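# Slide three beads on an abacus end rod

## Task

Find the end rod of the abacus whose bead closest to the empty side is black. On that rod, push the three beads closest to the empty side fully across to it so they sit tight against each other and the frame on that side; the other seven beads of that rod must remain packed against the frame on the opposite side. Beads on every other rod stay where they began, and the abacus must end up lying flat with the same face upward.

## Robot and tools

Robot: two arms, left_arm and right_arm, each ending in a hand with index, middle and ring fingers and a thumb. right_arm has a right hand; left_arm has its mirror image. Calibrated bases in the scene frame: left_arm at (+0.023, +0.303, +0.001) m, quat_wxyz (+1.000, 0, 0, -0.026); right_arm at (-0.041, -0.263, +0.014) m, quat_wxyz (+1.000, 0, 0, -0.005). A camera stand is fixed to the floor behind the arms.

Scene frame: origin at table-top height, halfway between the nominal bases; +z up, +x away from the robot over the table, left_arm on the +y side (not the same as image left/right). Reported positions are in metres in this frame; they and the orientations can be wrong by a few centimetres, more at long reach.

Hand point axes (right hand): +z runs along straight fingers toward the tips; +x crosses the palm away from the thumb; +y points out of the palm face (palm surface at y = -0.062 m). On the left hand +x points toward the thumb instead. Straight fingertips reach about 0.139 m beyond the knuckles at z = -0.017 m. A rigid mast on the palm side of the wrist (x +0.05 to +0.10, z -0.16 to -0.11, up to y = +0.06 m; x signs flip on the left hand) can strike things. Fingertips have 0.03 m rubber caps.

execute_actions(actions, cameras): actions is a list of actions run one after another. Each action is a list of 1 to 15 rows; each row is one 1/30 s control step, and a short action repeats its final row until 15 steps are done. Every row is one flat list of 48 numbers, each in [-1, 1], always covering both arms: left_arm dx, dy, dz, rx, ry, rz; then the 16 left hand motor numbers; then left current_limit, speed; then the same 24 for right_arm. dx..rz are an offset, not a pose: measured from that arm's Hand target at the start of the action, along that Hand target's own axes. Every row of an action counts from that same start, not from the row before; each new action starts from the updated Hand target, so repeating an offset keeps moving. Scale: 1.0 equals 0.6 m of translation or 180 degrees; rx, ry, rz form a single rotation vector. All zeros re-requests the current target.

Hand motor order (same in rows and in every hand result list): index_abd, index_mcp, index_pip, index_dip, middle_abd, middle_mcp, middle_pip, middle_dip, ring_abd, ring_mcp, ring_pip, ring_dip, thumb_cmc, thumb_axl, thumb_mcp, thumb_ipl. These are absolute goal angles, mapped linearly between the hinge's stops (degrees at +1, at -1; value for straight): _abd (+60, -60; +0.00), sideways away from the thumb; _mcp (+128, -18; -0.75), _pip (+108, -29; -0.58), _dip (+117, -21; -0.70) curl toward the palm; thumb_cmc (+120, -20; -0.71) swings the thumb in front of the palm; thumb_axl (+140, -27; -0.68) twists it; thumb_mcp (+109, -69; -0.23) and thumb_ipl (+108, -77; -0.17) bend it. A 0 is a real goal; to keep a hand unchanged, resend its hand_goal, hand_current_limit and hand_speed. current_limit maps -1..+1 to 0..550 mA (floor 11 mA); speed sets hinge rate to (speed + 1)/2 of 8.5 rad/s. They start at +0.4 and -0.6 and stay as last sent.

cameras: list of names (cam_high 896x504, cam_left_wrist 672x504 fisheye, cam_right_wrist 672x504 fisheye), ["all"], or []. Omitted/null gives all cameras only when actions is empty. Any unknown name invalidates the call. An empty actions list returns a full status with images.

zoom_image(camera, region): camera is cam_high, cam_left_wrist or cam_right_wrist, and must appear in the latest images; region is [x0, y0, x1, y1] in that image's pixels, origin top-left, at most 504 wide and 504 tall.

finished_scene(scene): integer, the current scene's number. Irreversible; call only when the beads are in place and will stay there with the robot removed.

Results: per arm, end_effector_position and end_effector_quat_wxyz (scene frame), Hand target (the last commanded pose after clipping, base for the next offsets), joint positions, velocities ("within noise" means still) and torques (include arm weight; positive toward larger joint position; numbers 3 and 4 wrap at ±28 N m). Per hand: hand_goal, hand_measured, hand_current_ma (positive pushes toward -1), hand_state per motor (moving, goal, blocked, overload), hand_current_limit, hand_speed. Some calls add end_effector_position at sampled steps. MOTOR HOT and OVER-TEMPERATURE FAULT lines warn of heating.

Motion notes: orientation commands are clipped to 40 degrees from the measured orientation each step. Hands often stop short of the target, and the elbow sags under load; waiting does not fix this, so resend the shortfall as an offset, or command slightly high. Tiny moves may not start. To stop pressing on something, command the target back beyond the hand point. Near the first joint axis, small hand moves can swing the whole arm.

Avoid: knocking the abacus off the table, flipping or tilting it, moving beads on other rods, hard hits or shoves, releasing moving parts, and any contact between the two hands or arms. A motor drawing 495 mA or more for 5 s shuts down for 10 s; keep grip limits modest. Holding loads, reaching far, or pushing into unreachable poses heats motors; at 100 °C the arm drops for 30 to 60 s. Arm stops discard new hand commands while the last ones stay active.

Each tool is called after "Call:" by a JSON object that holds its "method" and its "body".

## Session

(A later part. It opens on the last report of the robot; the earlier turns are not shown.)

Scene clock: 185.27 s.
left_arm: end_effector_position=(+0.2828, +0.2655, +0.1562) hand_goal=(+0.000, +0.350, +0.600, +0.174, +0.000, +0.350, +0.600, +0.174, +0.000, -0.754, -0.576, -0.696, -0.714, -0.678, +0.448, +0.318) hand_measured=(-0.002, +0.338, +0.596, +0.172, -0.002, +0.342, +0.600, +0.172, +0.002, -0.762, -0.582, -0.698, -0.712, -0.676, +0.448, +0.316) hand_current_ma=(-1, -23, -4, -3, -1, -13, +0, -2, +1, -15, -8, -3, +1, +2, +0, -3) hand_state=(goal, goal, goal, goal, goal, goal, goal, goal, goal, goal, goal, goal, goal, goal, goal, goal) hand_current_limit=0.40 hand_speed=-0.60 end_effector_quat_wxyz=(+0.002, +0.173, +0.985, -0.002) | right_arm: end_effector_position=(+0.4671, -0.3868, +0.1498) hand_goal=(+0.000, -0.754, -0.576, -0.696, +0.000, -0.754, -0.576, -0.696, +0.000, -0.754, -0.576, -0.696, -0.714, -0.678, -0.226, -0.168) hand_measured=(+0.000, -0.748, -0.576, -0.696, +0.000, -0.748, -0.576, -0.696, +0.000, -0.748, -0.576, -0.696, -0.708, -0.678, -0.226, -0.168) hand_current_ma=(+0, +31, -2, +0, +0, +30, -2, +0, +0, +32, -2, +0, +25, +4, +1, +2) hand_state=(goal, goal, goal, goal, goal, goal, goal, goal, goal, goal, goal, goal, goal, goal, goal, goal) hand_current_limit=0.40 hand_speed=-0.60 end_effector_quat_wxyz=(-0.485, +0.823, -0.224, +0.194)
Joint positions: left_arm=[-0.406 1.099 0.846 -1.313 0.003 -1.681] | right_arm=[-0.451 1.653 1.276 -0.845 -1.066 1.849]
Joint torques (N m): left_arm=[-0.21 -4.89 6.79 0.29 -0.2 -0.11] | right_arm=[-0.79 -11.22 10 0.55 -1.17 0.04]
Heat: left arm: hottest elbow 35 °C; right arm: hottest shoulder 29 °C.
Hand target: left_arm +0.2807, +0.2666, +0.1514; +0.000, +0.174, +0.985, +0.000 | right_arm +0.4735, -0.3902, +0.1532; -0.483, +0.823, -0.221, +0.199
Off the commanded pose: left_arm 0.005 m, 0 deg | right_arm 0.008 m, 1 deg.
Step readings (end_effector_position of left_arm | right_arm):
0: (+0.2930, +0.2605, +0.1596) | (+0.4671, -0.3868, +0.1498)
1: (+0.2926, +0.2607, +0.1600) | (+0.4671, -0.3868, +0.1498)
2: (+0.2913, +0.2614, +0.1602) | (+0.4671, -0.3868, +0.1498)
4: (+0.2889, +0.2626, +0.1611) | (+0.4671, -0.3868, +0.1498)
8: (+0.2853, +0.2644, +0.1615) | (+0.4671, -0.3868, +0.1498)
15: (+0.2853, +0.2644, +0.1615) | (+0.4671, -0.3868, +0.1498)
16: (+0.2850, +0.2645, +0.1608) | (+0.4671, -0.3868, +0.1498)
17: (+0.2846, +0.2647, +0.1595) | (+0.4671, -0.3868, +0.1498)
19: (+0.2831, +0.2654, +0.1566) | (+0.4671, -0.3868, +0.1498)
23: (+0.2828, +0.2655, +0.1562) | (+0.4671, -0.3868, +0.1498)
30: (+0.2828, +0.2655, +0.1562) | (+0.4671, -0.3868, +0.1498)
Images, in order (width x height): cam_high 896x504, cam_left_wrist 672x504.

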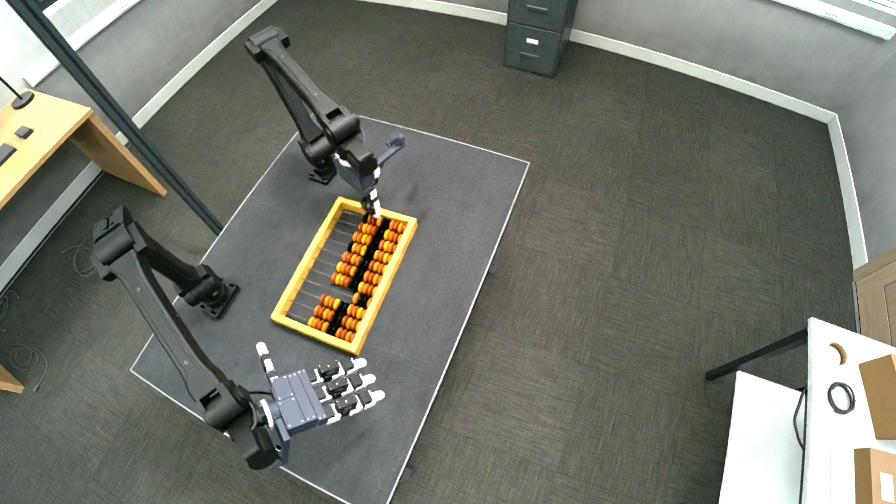

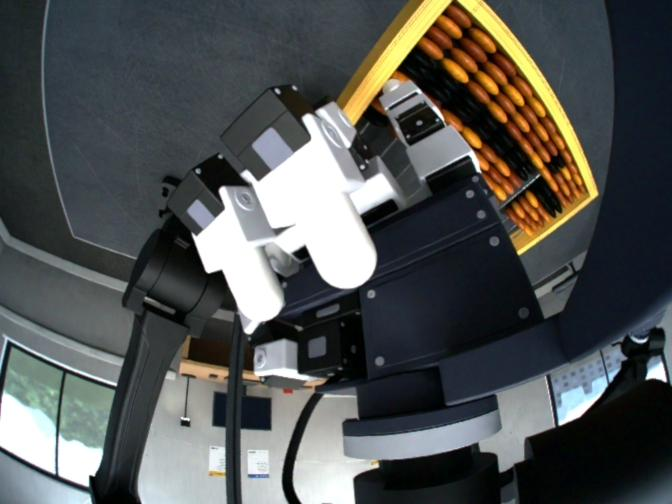

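Call:
{"method": "execute_actions", "body": {"actions": [[[0.0313,-0.0114,0,0,0,0,0,0.35,0.6,0.174,0,0.35,0.6,0.174,0,-0.754,-0.576,-0.696,-0.714,-0.678,0.449,0.319,0.4,-0.6,0,0,0,0,0,0,0,-0.754,-0.576,-0.696,0,-0.754,-0.576,-0.696,0,-0.754,-0.576,-0.696,-0.714,-0.678,-0.226,-0.168,0.4,-0.6]]], "cameras": ["cam_high","cam_left_wrist"]}}

Call:
{"method": "zoom_image", "body": {"camera": "cam_high", "region": [345, 180, 405, 240]}}

Call:
{"method": "zoom_image", "body": {"camera": "cam_left_wrist", "region": [330, 20, 480, 150]}}

Scene clock: 190.40 s.
left_arm: end_effector_position=(+0.2678, +0.2663, +0.1549) hand_goal=(+0.000, +0.350, +0.600, +0.174, +0.000, +0.350, +0.600, +0.174, +0.000, -0.754, -0.576, -0.696, -0.714, -0.678, +0.448, +0.318) hand_measured=(-0.002, +0.338, +0.596, +0.172, -0.002, +0.342, +0.600, +0.172, +0.014, -0.760, -0.582, -0.698, -0.712, -0.676, +0.448, +0.316) hand_current_ma=(-1, -23, -4, -3, -1, -13, +0, -2, +24, -10, -8, -3, +1, +2, +1, -3) hand_state=(goal, goal, goal, goal, goal, goal, goal, goal, goal, goal, goal, goal, goal, goal, goal, goal) hand_current_limit=0.40 hand_speed=-0.60 end_effector_quat_wxyz=(+0.010, +0.176, +0.984, -0.004) | right_arm: end_effector_position=(+0.4671, -0.3868, +0.1498) hand_goal=(+0.000, -0.754, -0.576, -0.696, +0.000, -0.754, -0.576, -0.696, +0.000, -0.754, -0.576, -0.696, -0.714, -0.678, -0.226, -0.168) hand_measured=(+0.000, -0.748, -0.576, -0.696, +0.000, -0.748, -0.576, -0.696, +0.000, -0.748, -0.576, -0.696, -0.708, -0.678, -0.226, -0.168) hand_current_ma=(+0, +31, -2, +0, +0, +30, -2, +0, +0, +32, -2, +0, +25, +4, +1, +2) hand_state=(goal, goal, goal, goal, goal, goal, goal, goal, goal, goal, goal, goal, goal, goal, goal, goal) hand_current_limit=0.40 hand_speed=-0.60 end_effector_quat_wxyz=(-0.485, +0.823, -0.224, +0.194)
Joint positions: left_arm=[-0.429 1.045 0.807 -1.312 0.002 -1.699] | right_arm=[-0.451 1.653 1.276 -0.845 -1.066 1.849]
Joint torques (N m): left_arm=[-1.08 -4.01 7.09 -0.36 -0.19 -0.28] | right_arm=[-0.67 -11.34 10 0.54 -1.17 0.05]
Heat: left arm: hottest elbow 35 °C; right arm: hottest shoulder 29 °C.
Hand target: left_arm +0.2607, +0.2666, +0.1513; +0.000, +0.174, +0.985, +0.000 | right_arm +0.4735, -0.3902, +0.1532; -0.483, +0.823, -0.221, +0.199
Off the commanded pose: left_arm 0.008 m, 1 deg | right_arm 0.008 m, 1 deg.
Step readings (end_effector_position of left_arm | right_arm):
0: (+0.2828, +0.2655, +0.1562) | (+0.4671, -0.3868, +0.1498)
1: (+0.2817, +0.2656, +0.1557) | (+0.4671, -0.3868, +0.1498)
2: (+0.2790, +0.2659, +0.1549) | (+0.4671, -0.3868, +0.1498)
4: (+0.2730, +0.2665, +0.1542) | (+0.4671, -0.3868, +0.1498)
8: (+0.2681, +0.2663, +0.1549) | (+0.4671, -0.3868, +0.1498)
15: (+0.2678, +0.2663, +0.1549) | (+0.4671, -0.3868, +0.1498)
Images, in order (width x height): cam_high 896x504, cam_left_wrist 672x504.

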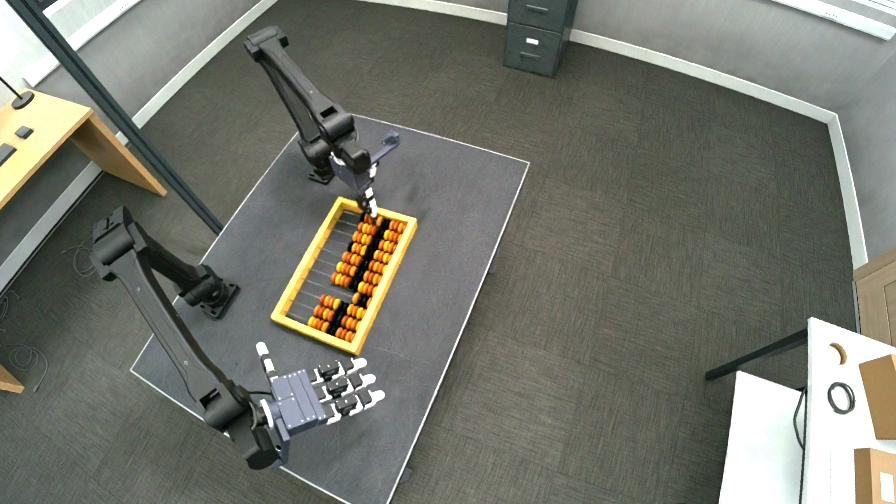

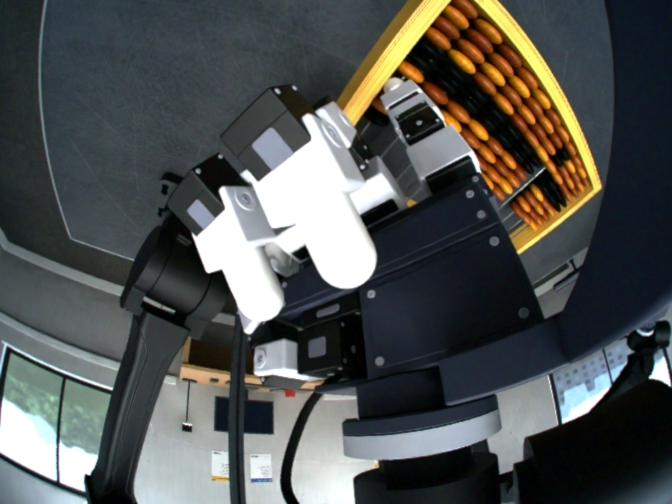

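Scaled by 8.400 from the camera's 896x504 image, which has a finer 1280x720 frame.

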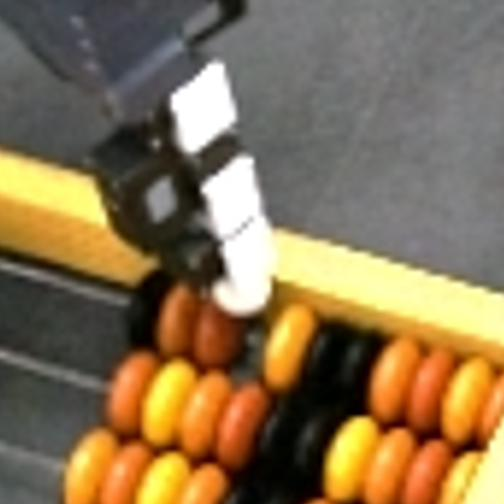

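Scaled by 3.360 from the camera's 672x504 image, which has a finer 960x720 frame.

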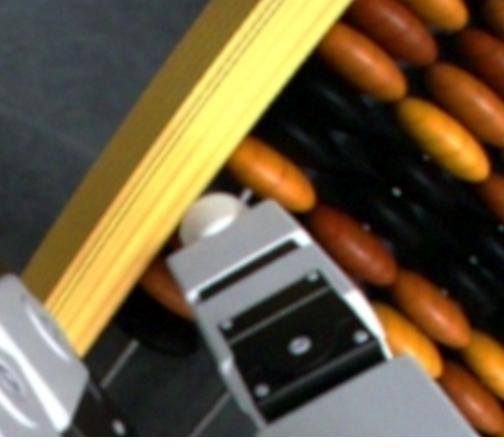

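Call:
{"method": "execute_actions", "body": {"actions": [[[0.0313,-0.0114,0.0067,0,0,0,0,0.35,0.6,0.174,0,0.35,0.6,0.174,0,-0.754,-0.576,-0.696,-0.714,-0.678,0.449,0.319,0.4,-0.6,0,0,0,0,0,0,0,-0.754,-0.576,-0.696,0,-0.754,-0.576,-0.696,0,-0.754,-0.576,-0.696,-0.714,-0.678,-0.226,-0.168,0.4,-0.6]],[[0.0313,-0.0114,0,0,0,0,0,0.35,0.6,0.174,0,0.35,0.6,0.174,0,-0.754,-0.576,-0.696,-0.714,-0.678,0.449,0.319,0.4,-0.6,0,0,0,0,0,0,0,-0.754,-0.576,-0.696,0,-0.754,-0.576,-0.696,0,-0.754,-0.576,-0.696,-0.714,-0.678,-0.226,-0.168,0.4,-0.6]]], "cameras": ["cam_high","cam_left_wrist"]}}

Call:
{"method": "zoom_image", "body": {"camera": "cam_high", "region": [330, 180, 420, 240]}}

Call:
{"method": "zoom_image", "body": {"camera": "cam_left_wrist", "region": [330, 20, 480, 150]}}

Scene clock: 196.03 s.
left_arm: end_effector_position=(+0.2286, +0.2651, +0.1496) hand_goal=(+0.000, +0.350, +0.600, +0.174, +0.000, +0.350, +0.600, +0.174, +0.000, -0.754, -0.576, -0.696, -0.714, -0.678, +0.448, +0.318) hand_measured=(-0.002, +0.338, +0.596, +0.172, -0.002, +0.342, +0.600, +0.172, +0.020, -0.760, -0.582, -0.698, -0.712, -0.676, +0.450, +0.316) hand_current_ma=(-1, -23, -4, -3, -1, -13, +0, -2, +38, -11, -9, -3, +1, +2, +2, -3) hand_state=(goal, goal, goal, goal, goal, goal, goal, goal, blocked, goal, goal, goal, goal, goal, goal, goal) hand_current_limit=0.40 hand_speed=-0.60 end_effector_quat_wxyz=(+0.011, +0.177, +0.984, -0.005) | right_arm: end_effector_position=(+0.4671, -0.3868, +0.1498) hand_goal=(+0.000, -0.754, -0.576, -0.696, +0.000, -0.754, -0.576, -0.696, +0.000, -0.754, -0.576, -0.696, -0.714, -0.678, -0.226, -0.168) hand_measured=(+0.000, -0.748, -0.576, -0.696, +0.000, -0.748, -0.576, -0.696, +0.000, -0.748, -0.576, -0.696, -0.708, -0.678, -0.226, -0.168) hand_current_ma=(+0, +31, -2, +0, +0, +30, -2, +0, +0, +32, -2, +0, +25, +4, +1, +2) hand_state=(goal, goal, goal, goal, goal, goal, goal, goal, goal, goal, goal, goal, goal, goal, goal, goal) hand_current_limit=0.40 hand_speed=-0.60 end_effector_quat_wxyz=(-0.485, +0.823, -0.224, +0.194)
Joint positions: left_arm=[-0.514 0.943 0.732 -1.337 0.001 -1.781] | right_arm=[-0.451 1.653 1.276 -0.845 -1.066 1.849]
Joint torques (N m): left_arm=[-0.97 -2.55 7.28 -0.59 -0.14 -0.29] | right_arm=[-0.67 -11.28 10.02 0.55 -1.16 0.04]
Heat: left arm: hottest elbow 35 °C; right arm: hottest shoulder 29 °C.
Hand target: left_arm +0.2207, +0.2666, +0.1473; +0.000, +0.174, +0.985, +0.000 | right_arm +0.4735, -0.3902, +0.1532; -0.483, +0.823, -0.221, +0.199
Off the commanded pose: left_arm 0.008 m, 1 deg | right_arm 0.008 m, 1 deg.
Step readings (end_effector_position of left_arm | right_arm):
0: (+0.2678, +0.2663, +0.1549) | (+0.4671, -0.3868, +0.1498)
1: (+0.2661, +0.2664, +0.1539) | (+0.4671, -0.3868, +0.1498)
2: (+0.2636, +0.2665, +0.1527) | (+0.4671, -0.3868, +0.1498)
4: (+0.2560, +0.2660, +0.1503) | (+0.4671, -0.3868, +0.1498)
8: (+0.2497, +0.2651, +0.1498) | (+0.4671, -0.3868, +0.1498)
15: (+0.2489, +0.2652, +0.1498) | (+0.4671, -0.3868, +0.1498)
16: (+0.2471, +0.2654, +0.1493) | (+0.4671, -0.3868, +0.1498)
17: (+0.2447, +0.2653, +0.1488) | (+0.4671, -0.3868, +0.1498)
19: (+0.2371, +0.2651, +0.1480) | (+0.4671, -0.3868, +0.1498)
23: (+0.2300, +0.2647, +0.1495) | (+0.4671, -0.3868, +0.1498)
30: (+0.2287, +0.2650, +0.1496) | (+0.4671, -0.3868, +0.1498)
Images, in order (width x height): cam_high 896x504, cam_left_wrist 672x504.

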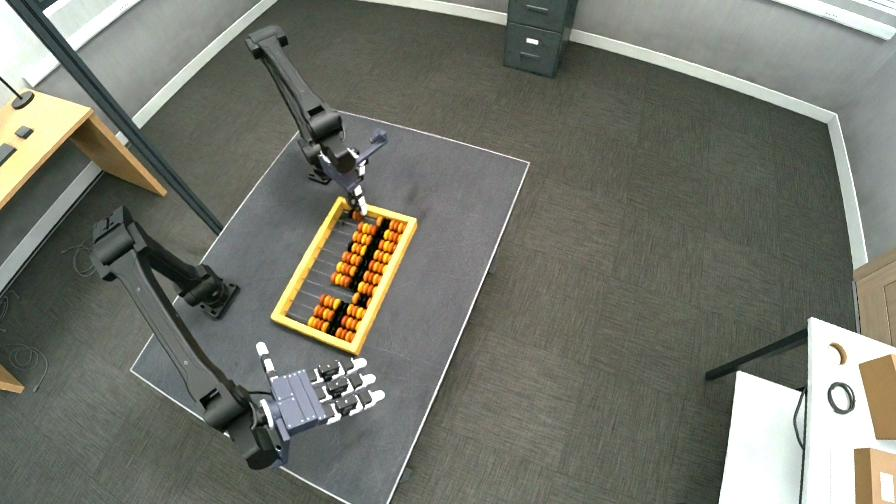

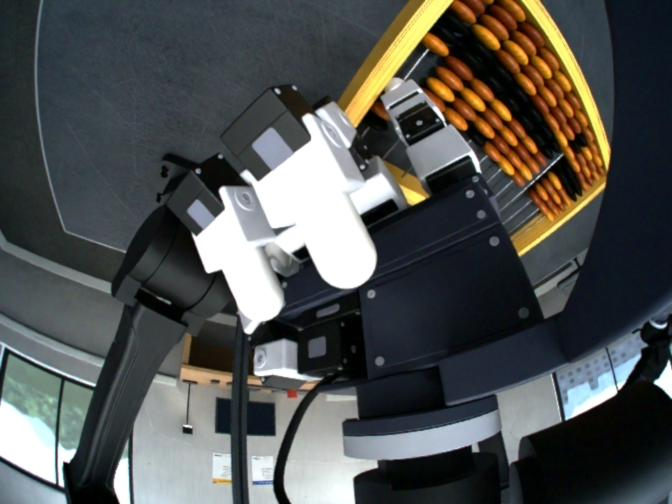

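Scaled by 5.600 from the camera's 896x504 image, which has a finer 1280x720 frame.

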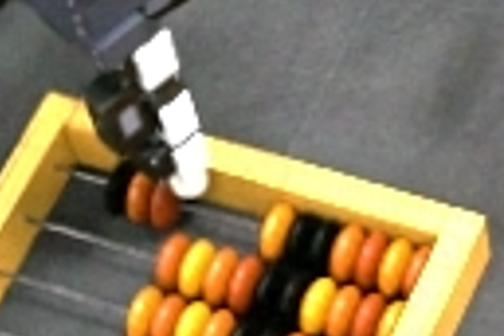

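Scaled by 3.360 from the camera's 672x504 image, which has a finer 960x720 frame.

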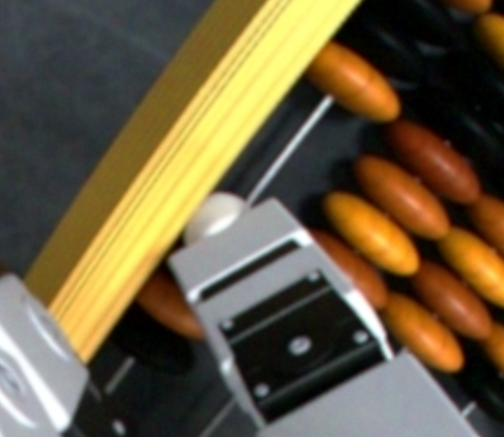

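Call:
{"method": "execute_actions", "body": {"actions": [[[0.0282,-0.0103,0,0,0,0,0,0.35,0.6,0.174,0,0.35,0.6,0.174,0,-0.754,-0.576,-0.696,-0.714,-0.678,0.449,0.319,0.4,-0.6,0,0,0,0,0,0,0,-0.754,-0.576,-0.696,0,-0.754,-0.576,-0.696,0,-0.754,-0.576,-0.696,-0.714,-0.678,-0.226,-0.168,0.4,-0.6]],[[0.0188,-0.0068,0,0,0,0,0,0.35,0.6,0.174,0,0.35,0.6,0.174,0,-0.754,-0.576,-0.696,-0.714,-0.678,0.449,0.319,0.4,-0.6,0,0,0,0,0,0,0,-0.754,-0.576,-0.696,0,-0.754,-0.576,-0.696,0,-0.754,-0.576,-0.696,-0.714,-0.678,-0.226,-0.168,0.4,-0.6]]], "cameras": ["cam_high","cam_left_wrist"]}}

Call:
{"method": "zoom_image", "body": {"camera": "cam_high", "region": [330, 180, 390, 240]}}

Scene clock: 201.57 s.
left_arm: end_effector_position=(+0.1996, +0.2638, +0.1498) hand_goal=(+0.000, +0.350, +0.600, +0.174, +0.000, +0.350, +0.600, +0.174, +0.000, -0.754, -0.576, -0.696, -0.714, -0.678, +0.448, +0.318) hand_measured=(-0.002, +0.338, +0.596, +0.172, -0.002, +0.342, +0.600, +0.172, +0.024, -0.760, -0.582, -0.698, -0.712, -0.676, +0.450, +0.316) hand_current_ma=(-1, -23, -4, -3, -1, -13, +0, -2, +46, -10, -8, -3, +1, +2, +2, -3) hand_state=(goal, goal, goal, goal, goal, goal, goal, goal, blocked, goal, goal, goal, goal, goal, goal, goal) hand_current_limit=0.40 hand_speed=-0.60 end_effector_quat_wxyz=(+0.012, +0.176, +0.984, -0.006) | right_arm: end_effector_position=(+0.4671, -0.3868, +0.1498) hand_goal=(+0.000, -0.754, -0.576, -0.696, +0.000, -0.754, -0.576, -0.696, +0.000, -0.754, -0.576, -0.696, -0.714, -0.678, -0.226, -0.168) hand_measured=(+0.000, -0.748, -0.576, -0.696, +0.000, -0.748, -0.576, -0.696, +0.000, -0.748, -0.576, -0.696, -0.708, -0.678, -0.226, -0.168) hand_current_ma=(+0, +31, -2, +0, +0, +30, -2, +0, +0, +32, -2, +0, +25, +4, +1, +2) hand_state=(goal, goal, goal, goal, goal, goal, goal, goal, goal, goal, goal, goal, goal, goal, goal, goal) hand_current_limit=0.40 hand_speed=-0.60 end_effector_quat_wxyz=(-0.485, +0.823, -0.224, +0.194)
Joint positions: left_arm=[-0.593 0.865 0.692 -1.373 -0.001 -1.862] | right_arm=[-0.451 1.653 1.276 -0.845 -1.066 1.849]
Joint torques (N m): left_arm=[-1.08 -1.67 7.2 -0.72 -0.1 -0.28] | right_arm=[-0.73 -11.28 10.02 0.53 -1.17 0.04]
Heat: left arm: hottest elbow 35 °C; right arm: hottest shoulder 29 °C.
Hand target: left_arm +0.1907, +0.2666, +0.1474; +0.000, +0.174, +0.985, +0.000 | right_arm +0.4735, -0.3902, +0.1532; -0.483, +0.823, -0.221, +0.199
Off the commanded pose: left_arm 0.010 m, 1 deg | right_arm 0.008 m, 1 deg.
Step readings (end_effector_position of left_arm | right_arm):
0: (+0.2285, +0.2651, +0.1496) | (+0.4671, -0.3868, +0.1498)
1: (+0.2274, +0.2649, +0.1493) | (+0.4671, -0.3868, +0.1498)
2: (+0.2255, +0.2647, +0.1490) | (+0.4671, -0.3868, +0.1498)
4: (+0.2187, +0.2644, +0.1486) | (+0.4671, -0.3868, +0.1498)
8: (+0.2119, +0.2643, +0.1496) | (+0.4671, -0.3868, +0.1498)
15: (+0.2110, +0.2644, +0.1496) | (+0.4671, -0.3868, +0.1498)
16: (+0.2103, +0.2643, +0.1494) | (+0.4671, -0.3868, +0.1498)
17: (+0.2090, +0.2641, +0.1493) | (+0.4671, -0.3868, +0.1498)
19: (+0.2047, +0.2637, +0.1493) | (+0.4671, -0.3868, +0.1498)
23: (+0.2002, +0.2638, +0.1497) | (+0.4671, -0.3868, +0.1498)
30: (+0.1997, +0.2638, +0.1498) | (+0.4671, -0.3868, +0.1498)
Images, in order (width x height): cam_high 896x504, cam_left_wrist 672x504.

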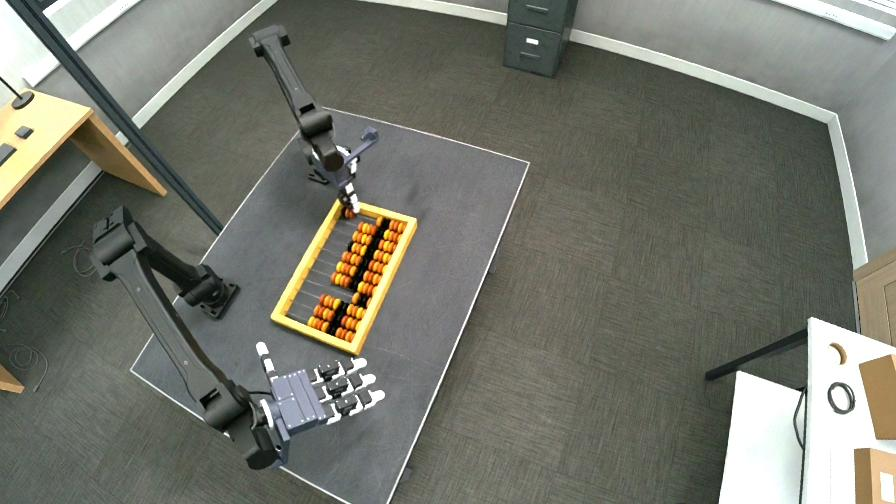

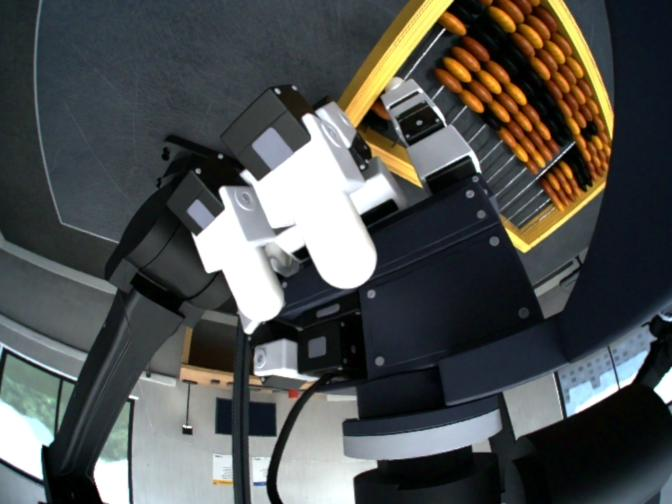

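Scaled by 8.400 from the camera's 896x504 image, which has a finer 1280x720 frame.

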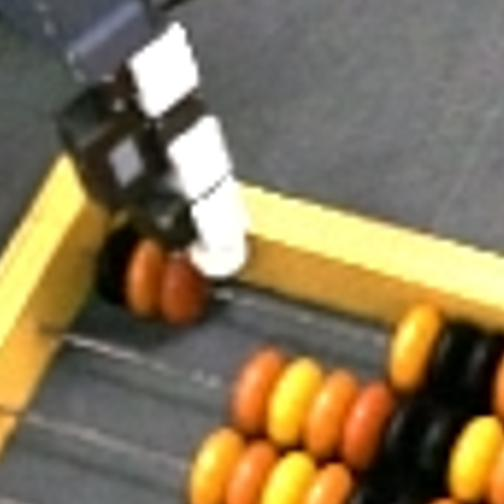

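Call:
{"method": "execute_actions", "body": {"actions": [[[0.0157,-0.0057,0,0,0,0,0,0.35,0.6,0.174,0,0.35,0.6,0.174,0,-0.754,-0.576,-0.696,-0.714,-0.678,0.449,0.319,0.4,-0.6,0,0,0,0,0,0,0,-0.754,-0.576,-0.696,0,-0.754,-0.576,-0.696,0,-0.754,-0.576,-0.696,-0.714,-0.678,-0.226,-0.168,0.4,-0.6]]], "cameras": ["cam_high","cam_left_wrist"]}}

Call:
{"method": "zoom_image", "body": {"camera": "cam_high", "region": [330, 180, 390, 240]}}

Call:
{"method": "zoom_image", "body": {"camera": "cam_left_wrist", "region": [330, 50, 480, 180]}}

Scene clock: 206.60 s.
left_arm: end_effector_position=(+0.1896, +0.2635, +0.1498) hand_goal=(+0.000, +0.350, +0.600, +0.174, +0.000, +0.350, +0.600, +0.174, +0.000, -0.754, -0.576, -0.696, -0.714, -0.678, +0.448, +0.318) hand_measured=(-0.002, +0.338, +0.596, +0.172, -0.002, +0.342, +0.600, +0.172, +0.024, -0.760, -0.582, -0.698, -0.712, -0.676, +0.450, +0.316) hand_current_ma=(-1, -23, -4, -3, -1, -13, +0, -2, +48, -11, -8, -3, +1, +2, +2, -3) hand_state=(goal, goal, goal, goal, goal, goal, goal, goal, blocked, goal, goal, goal, goal, goal, goal, goal) hand_current_limit=0.40 hand_speed=-0.60 end_effector_quat_wxyz=(+0.012, +0.176, +0.984, -0.006) | right_arm: end_effector_position=(+0.4671, -0.3868, +0.1498) hand_goal=(+0.000, -0.754, -0.576, -0.696, +0.000, -0.754, -0.576, -0.696, +0.000, -0.754, -0.576, -0.696, -0.714, -0.678, -0.226, -0.168) hand_measured=(+0.000, -0.748, -0.576, -0.696, +0.000, -0.748, -0.576, -0.696, +0.000, -0.748, -0.576, -0.696, -0.708, -0.678, -0.226, -0.168) hand_current_ma=(+0, +31, -2, +0, +0, +30, -2, +0, +0, +32, -2, +0, +25, +4, +1, +2) hand_state=(goal, goal, goal, goal, goal, goal, goal, goal, goal, goal, goal, goal, goal, goal, goal, goal) hand_current_limit=0.40 hand_speed=-0.60 end_effector_quat_wxyz=(-0.485, +0.823, -0.224, +0.194)
Joint positions: left_arm=[-0.625 0.839 0.68 -1.386 -0.001 -1.893] | right_arm=[-0.451 1.653 1.276 -0.845 -1.066 1.849]
Joint torques (N m): left_arm=[-1.14 -1.32 7.2 -0.76 -0.08 -0.29] | right_arm=[-0.73 -11.22 10 0.51 -1.17 0.05]
Heat: left arm: hottest elbow 34 °C; right arm: hottest shoulder 29 °C.
Hand target: left_arm +0.1807, +0.2666, +0.1474; +0.000, +0.174, +0.985, +0.000 | right_arm +0.4735, -0.3902, +0.1532; -0.483, +0.823, -0.221, +0.199
Off the commanded pose: left_arm 0.010 m, 1 deg | right_arm 0.008 m, 1 deg.
Step readings (end_effector_position of left_arm | right_arm):
0: (+0.1995, +0.2638, +0.1498) | (+0.4671, -0.3868, +0.1498)
1: (+0.1989, +0.2638, +0.1495) | (+0.4671, -0.3868, +0.1498)
2: (+0.1977, +0.2634, +0.1494) | (+0.4671, -0.3868, +0.1498)
4: (+0.1941, +0.2633, +0.1494) | (+0.4671, -0.3868, +0.1498)
8: (+0.1901, +0.2634, +0.1498) | (+0.4671, -0.3868, +0.1498)
15: (+0.1896, +0.2635, +0.1498) | (+0.4671, -0.3868, +0.1498)
Images, in order (width x height): cam_high 896x504, cam_left_wrist 672x504.

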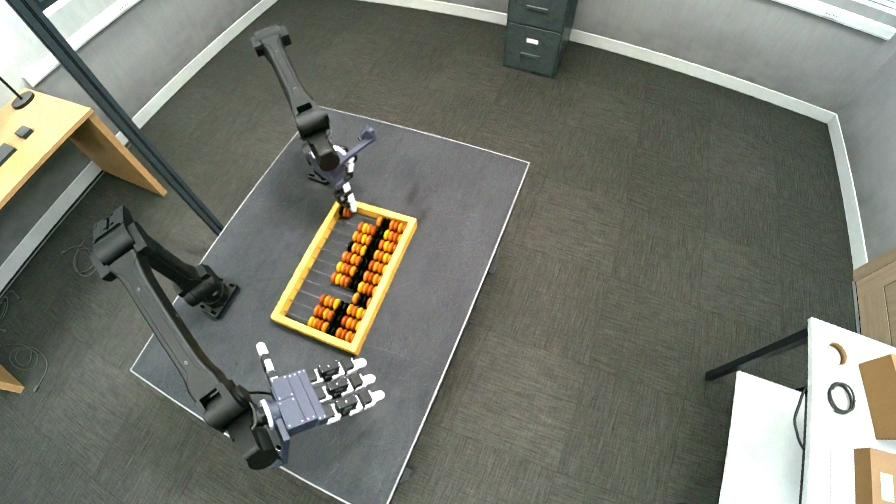

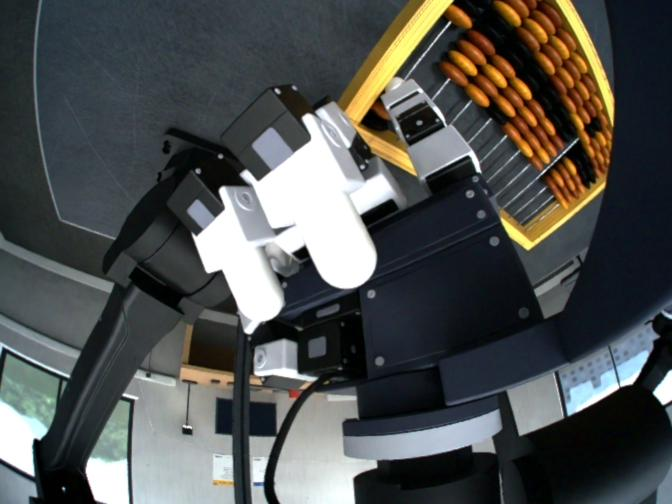

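Scaled by 8.400 from the camera's 896x504 image, which has a finer 1280x720 frame.

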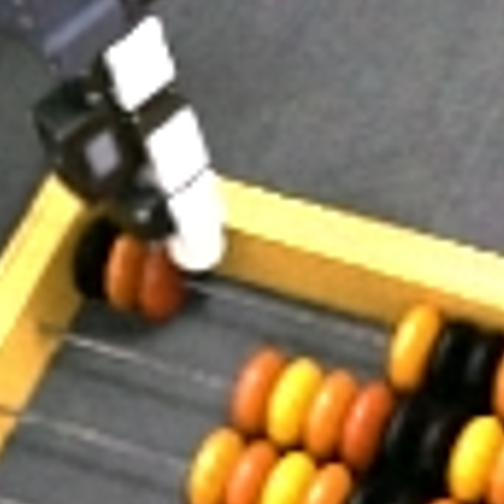

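Scaled by 3.360 from the camera's 672x504 image, which has a finer 960x720 frame.

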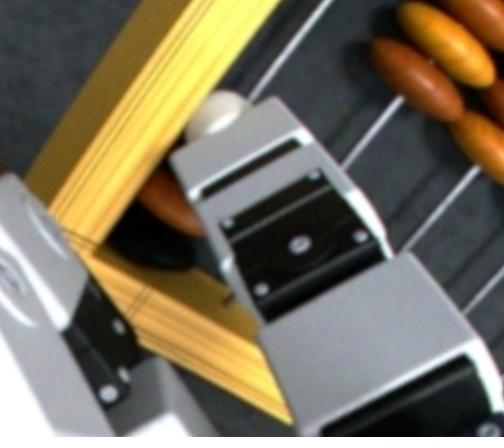

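Call:
{"method": "execute_actions", "body": {"actions": [[[0.0078,-0.0028,0,0,0,0,0,0.35,0.6,0.174,0,0.35,0.6,0.174,0,-0.754,-0.576,-0.696,-0.714,-0.678,0.449,0.319,0.4,-0.6,0,0,0,0,0,0,0,-0.754,-0.576,-0.696,0,-0.754,-0.576,-0.696,0,-0.754,-0.576,-0.696,-0.714,-0.678,-0.226,-0.168,0.4,-0.6]]], "cameras": ["cam_high","cam_left_wrist"]}}

Call:
{"method": "zoom_image", "body": {"camera": "cam_high", "region": [330, 180, 390, 240]}}

Call:
{"method": "zoom_image", "body": {"camera": "cam_left_wrist", "region": [330, 50, 480, 180]}}

Scene clock: 219.03 s.
left_arm: end_effector_position=(+0.1861, +0.2625, +0.1498) hand_goal=(+0.000, +0.350, +0.600, +0.174, +0.000, +0.350, +0.600, +0.174, +0.000, -0.754, -0.576, -0.696, -0.714, -0.678, +0.448, +0.318) hand_measured=(-0.002, +0.338, +0.596, +0.172, -0.002, +0.342, +0.600, +0.172, +0.028, -0.756, -0.580, -0.698, -0.712, -0.676, +0.450, +0.316) hand_current_ma=(-1, -23, -4, -3, -1, -13, +0, -2, +56, -3, -5, -3, +1, +2, +2, -3) hand_state=(goal, goal, goal, goal, goal, goal, goal, goal, blocked, goal, goal, goal, goal, goal, goal, goal) hand_current_limit=0.40 hand_speed=-0.60 end_effector_quat_wxyz=(+0.014, +0.175, +0.984, -0.007) | right_arm: end_effector_position=(+0.4671, -0.3868, +0.1498) hand_goal=(+0.000, -0.754, -0.576, -0.696, +0.000, -0.754, -0.576, -0.696, +0.000, -0.754, -0.576, -0.696, -0.714, -0.678, -0.226, -0.168) hand_measured=(+0.000, -0.748, -0.576, -0.696, +0.000, -0.748, -0.576, -0.696, +0.000, -0.748, -0.576, -0.696, -0.708, -0.678, -0.226, -0.168) hand_current_ma=(+0, +31, -2, +0, +0, +30, -2, +0, +0, +32, -2, +0, +25, +4, +1, +2) hand_state=(goal, goal, goal, goal, goal, goal, goal, goal, goal, goal, goal, goal, goal, goal, goal, goal) hand_current_limit=0.40 hand_speed=-0.60 end_effector_quat_wxyz=(-0.485, +0.823, -0.224, +0.194)
Joint positions: left_arm=[-0.639 0.829 0.676 -1.388 -0.001 -1.91] | right_arm=[-0.451 1.653 1.276 -0.845 -1.066 1.849]
Joint torques (N m): left_arm=[-1.26 -1.44 7.05 -0.92 -0.08 -0.26] | right_arm=[-0.73 -11.22 10 0.57 -1.17 0.04]
Heat: left arm: hottest elbow 34 °C; right arm: hottest shoulder 29 °C.
Hand target: left_arm +0.1758, +0.2666, +0.1474; +0.000, +0.174, +0.985, +0.000 | right_arm +0.4735, -0.3902, +0.1532; -0.483, +0.823, -0.221, +0.199
Off the commanded pose: left_arm 0.011 m, 2 deg | right_arm 0.008 m, 1 deg.
Step readings (end_effector_position of left_arm | right_arm):
0: (+0.1894, +0.2634, +0.1497) | (+0.4671, -0.3868, +0.1498)
1: (+0.1889, +0.2634, +0.1495) | (+0.4671, -0.3868, +0.1498)
2: (+0.1886, +0.2631, +0.1496) | (+0.4671, -0.3868, +0.1498)
4: (+0.1872, +0.2628, +0.1496) | (+0.4671, -0.3868, +0.1498)
8: (+0.1863, +0.2625, +0.1498) | (+0.4671, -0.3868, +0.1498)
15: (+0.1862, +0.2625, +0.1498) | (+0.4671, -0.3868, +0.1498)
Images, in order (width x height): cam_high 896x504, cam_left_wrist 672x504.

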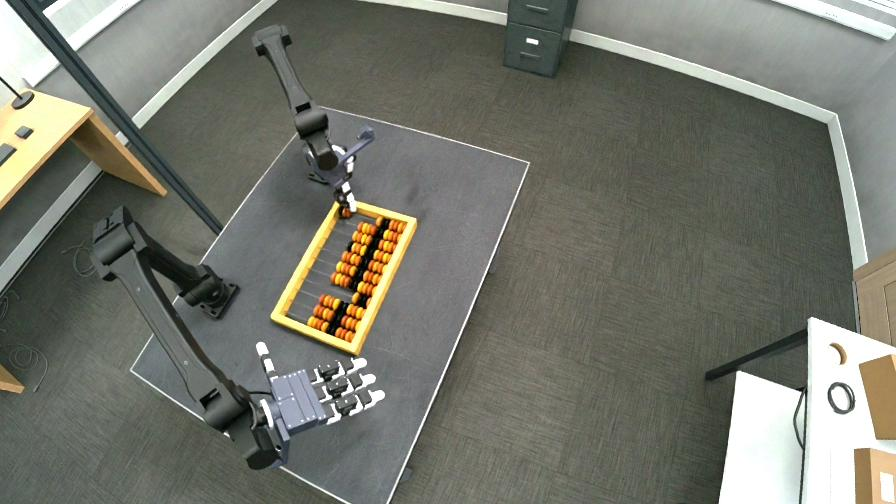

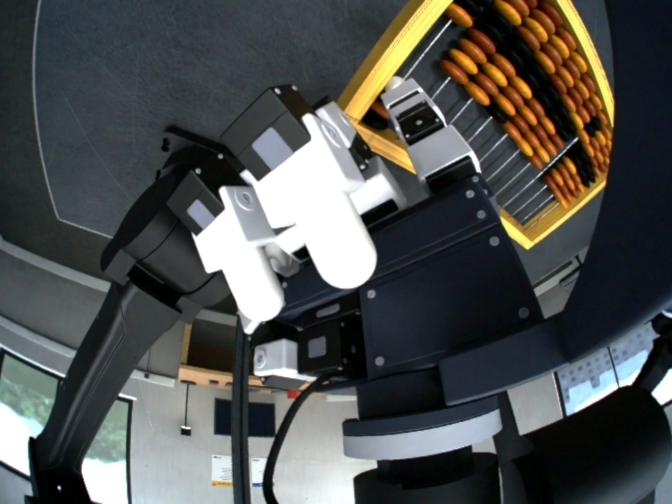

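Scaled by 8.400 from the camera's 896x504 image, which has a finer 1280x720 frame.

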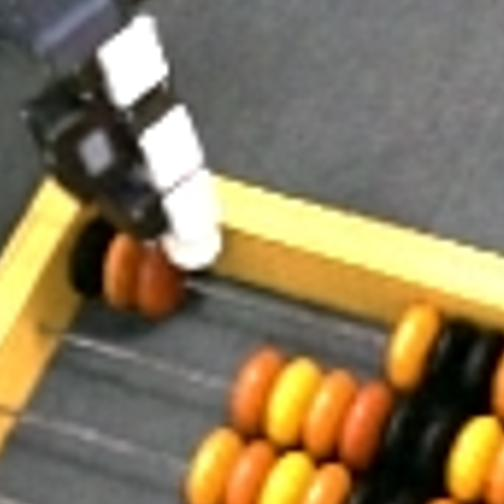

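Scaled by 3.360 from the camera's 672x504 image, which has a finer 960x720 frame.

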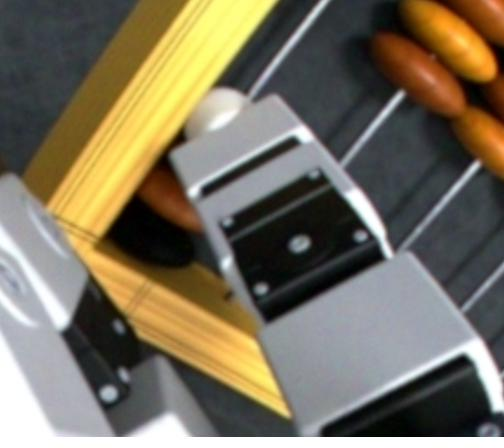

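Call:
{"method": "execute_actions", "body": {"actions": [[[-0.025,0.0091,0,0,0,0,0,0.35,0.6,0.174,0,0.35,0.6,0.174,0,-0.754,-0.576,-0.696,-0.714,-0.678,0.449,0.319,0.4,-0.6,0,0,0,0,0,0,0,-0.754,-0.576,-0.696,0,-0.754,-0.576,-0.696,0,-0.754,-0.576,-0.696,-0.714,-0.678,-0.226,-0.168,0.4,-0.6]],[[0,0,-0.08,0,0,0,0,0.35,0.6,0.174,0,0.35,0.6,0.174,0,-0.754,-0.576,-0.696,-0.714,-0.678,0.449,0.319,0.4,-0.6,0,0,0,0,0,0,0,-0.754,-0.576,-0.696,0,-0.754,-0.576,-0.696,0,-0.754,-0.576,-0.696,-0.714,-0.678,-0.226,-0.168,0.4,-0.6]],[[0,0.12,-0.05,0,0,0,0,0.35,0.6,0.174,0,0.35,0.6,0.174,0,-0.754,-0.576,-0.696,-0.714,-0.678,0.449,0.319,0.4,-0.6,0,0,0,0,0,0,0,-0.754,-0.576,-0.696,0,-0.754,-0.576,-0.696,0,-0.754,-0.576,-0.696,-0.714,-0.678,-0.226,-0.168,0.4,-0.6]]], "cameras": ["cam_high","cam_left_wrist"]}}

Call:
{"method": "zoom_image", "body": {"camera": "cam_high", "region": [325, 190, 425, 250]}}

Call:
{"method": "zoom_image", "body": {"camera": "cam_left_wrist", "region": [340, 0, 640, 240]}}

Scene clock: 228.80 s.
left_arm: end_effector_position=(+0.2075, +0.3355, +0.2115) hand_goal=(+0.000, +0.350, +0.600, +0.174, +0.000, +0.350, +0.600, +0.174, +0.000, -0.754, -0.576, -0.696, -0.714, -0.678, +0.448, +0.318) hand_measured=(-0.002, +0.338, +0.598, +0.172, -0.002, +0.342, +0.600, +0.172, +0.002, -0.752, -0.578, -0.698, -0.714, -0.678, +0.450, +0.316) hand_current_ma=(-1, -24, -3, -3, -1, -17, +0, -2, +3, +2, -2, -3, -1, +0, +2, -3) hand_state=(goal, goal, goal, goal, goal, goal, goal, goal, goal, goal, goal, goal, goal, goal, goal, goal) hand_current_limit=0.40 hand_speed=-0.60 end_effector_quat_wxyz=(-0.010, +0.171, +0.985, +0.003) | right_arm: end_effector_position=(+0.4671, -0.3868, +0.1498) hand_goal=(+0.000, -0.754, -0.576, -0.696, +0.000, -0.754, -0.576, -0.696, +0.000, -0.754, -0.576, -0.696, -0.714, -0.678, -0.226, -0.168) hand_measured=(+0.000, -0.748, -0.576, -0.696, +0.000, -0.748, -0.576, -0.696, +0.000, -0.748, -0.576, -0.696, -0.708, -0.678, -0.226, -0.168) hand_current_ma=(+0, +31, -2, +0, +0, +30, -2, +0, +0, +32, -2, +0, +25, +4, +1, +2) hand_state=(goal, goal, goal, goal, goal, goal, goal, goal, goal, goal, goal, goal, goal, goal, goal, goal) hand_current_limit=0.40 hand_speed=-0.60 end_effector_quat_wxyz=(-0.485, +0.823, -0.224, +0.194)
Joint positions: left_arm=[-0.252 0.805 0.822 -1.608 -0.004 -1.531] | right_arm=[-0.451 1.653 1.276 -0.845 -1.066 1.849]
Joint torques (N m): left_arm=[0.67 0.32 11.67 -0.5 -0.06 0.01] | right_arm=[-0.62 -11.28 10 0.53 -1.16 0.04]
Heat: left arm: hottest elbow 34 °C; right arm: hottest shoulder 29 °C.
Hand target: left_arm +0.2163, +0.3343, +0.2253; +0.000, +0.174, +0.985, +0.000 | right_arm +0.4735, -0.3902, +0.1532; -0.483, +0.823, -0.221, +0.199
Off the commanded pose: left_arm 0.016 m, 1 deg | right_arm 0.008 m, 1 deg.
Step readings (end_effector_position of left_arm | right_arm):
0: (+0.1860, +0.2626, +0.1498) | (+0.4671, -0.3868, +0.1498)
1: (+0.1863, +0.2629, +0.1496) | (+0.4671, -0.3868, +0.1498)
2: (+0.1868, +0.2633, +0.1493) | (+0.4671, -0.3868, +0.1498)
4: (+0.1881, +0.2646, +0.1483) | (+0.4671, -0.3868, +0.1498)
8: (+0.1893, +0.2650, +0.1475) | (+0.4671, -0.3868, +0.1498)
15: (+0.1895, +0.2650, +0.1475) | (+0.4671, -0.3868, +0.1498)
16: (+0.1890, +0.2655, +0.1502) | (+0.4671, -0.3868, +0.1498)
17: (+0.1871, +0.2669, +0.1557) | (+0.4671, -0.3868, +0.1498)
19: (+0.1856, +0.2681, +0.1699) | (+0.4671, -0.3868, +0.1498)
23: (+0.1857, +0.2681, +0.1811) | (+0.4671, -0.3868, +0.1498)
30: (+0.1842, +0.2693, +0.1816) | (+0.4671, -0.3868, +0.1498)
31: (+0.1852, +0.2738, +0.1832) | (+0.4671, -0.3868, +0.1498)
32: (+0.1871, +0.2858, +0.1872) | (+0.4671, -0.3868, +0.1498)
34: (+0.1895, +0.3147, +0.1969) | (+0.4671, -0.3868, +0.1498)
38: (+0.1968, +0.3380, +0.2100) | (+0.4671, -0.3868, +0.1498)
45: (+0.2054, +0.3356, +0.2115) | (+0.4671, -0.3868, +0.1498)
Images, in order (width x height): cam_high 896x504, cam_left_wrist 672x504.

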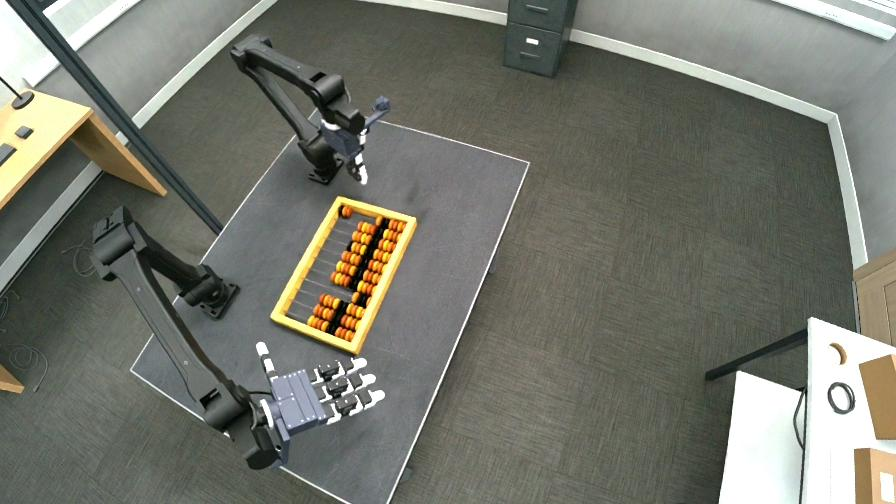

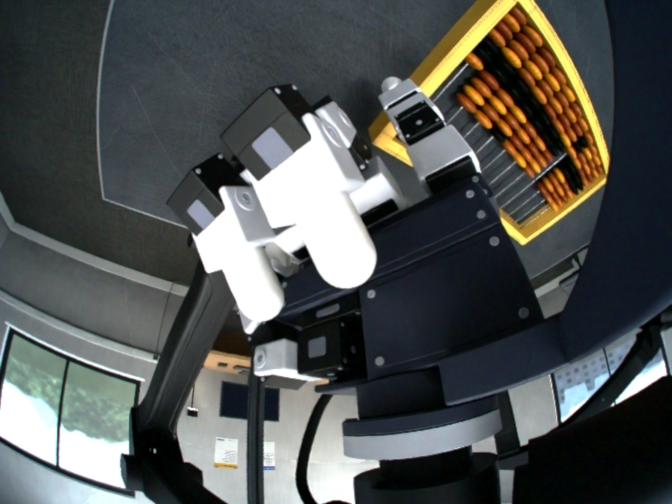

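Scaled by 5.040 from the camera's 896x504 image, which has a finer 1280x720 frame.

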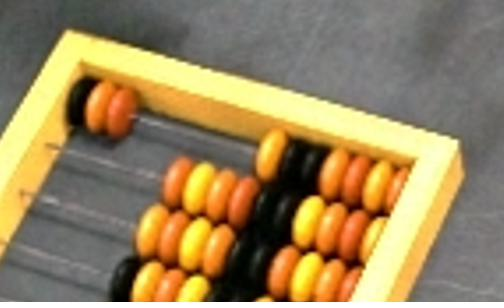

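Scaled by 1.680 from the camera's 672x504 image, which has a finer 960x720 frame.

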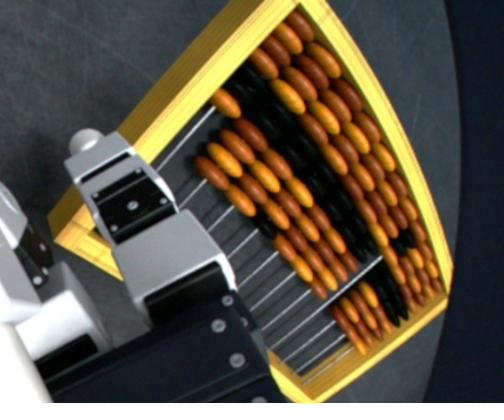

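Call:
{"method": "zoom_image", "body": {"camera": "cam_high", "region": [328, 190, 368, 230]}}

Call:
{"method": "zoom_image", "body": {"camera": "cam_high", "region": [370, 200, 425, 255]}}

Scaled by 12.600 from the camera's 896x504 image, which has a finer 1280x720 frame.

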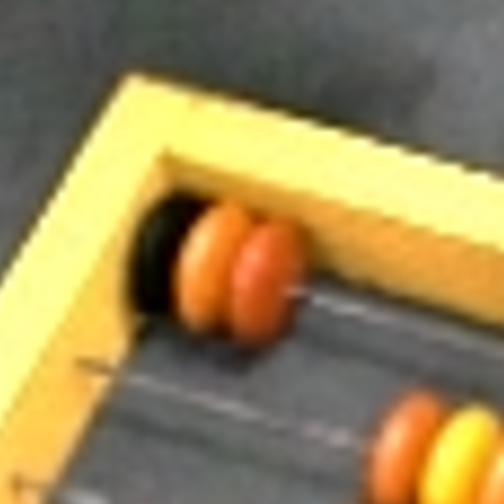

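Scaled by 9.164 from the camera's 896x504 image, which has a finer 1280x720 frame.

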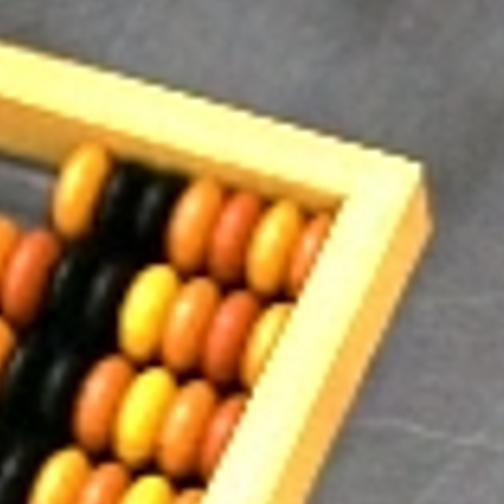

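Call:
{"method": "finished_scene", "body": {"scene": 1}}

The scene is finished: the task was done.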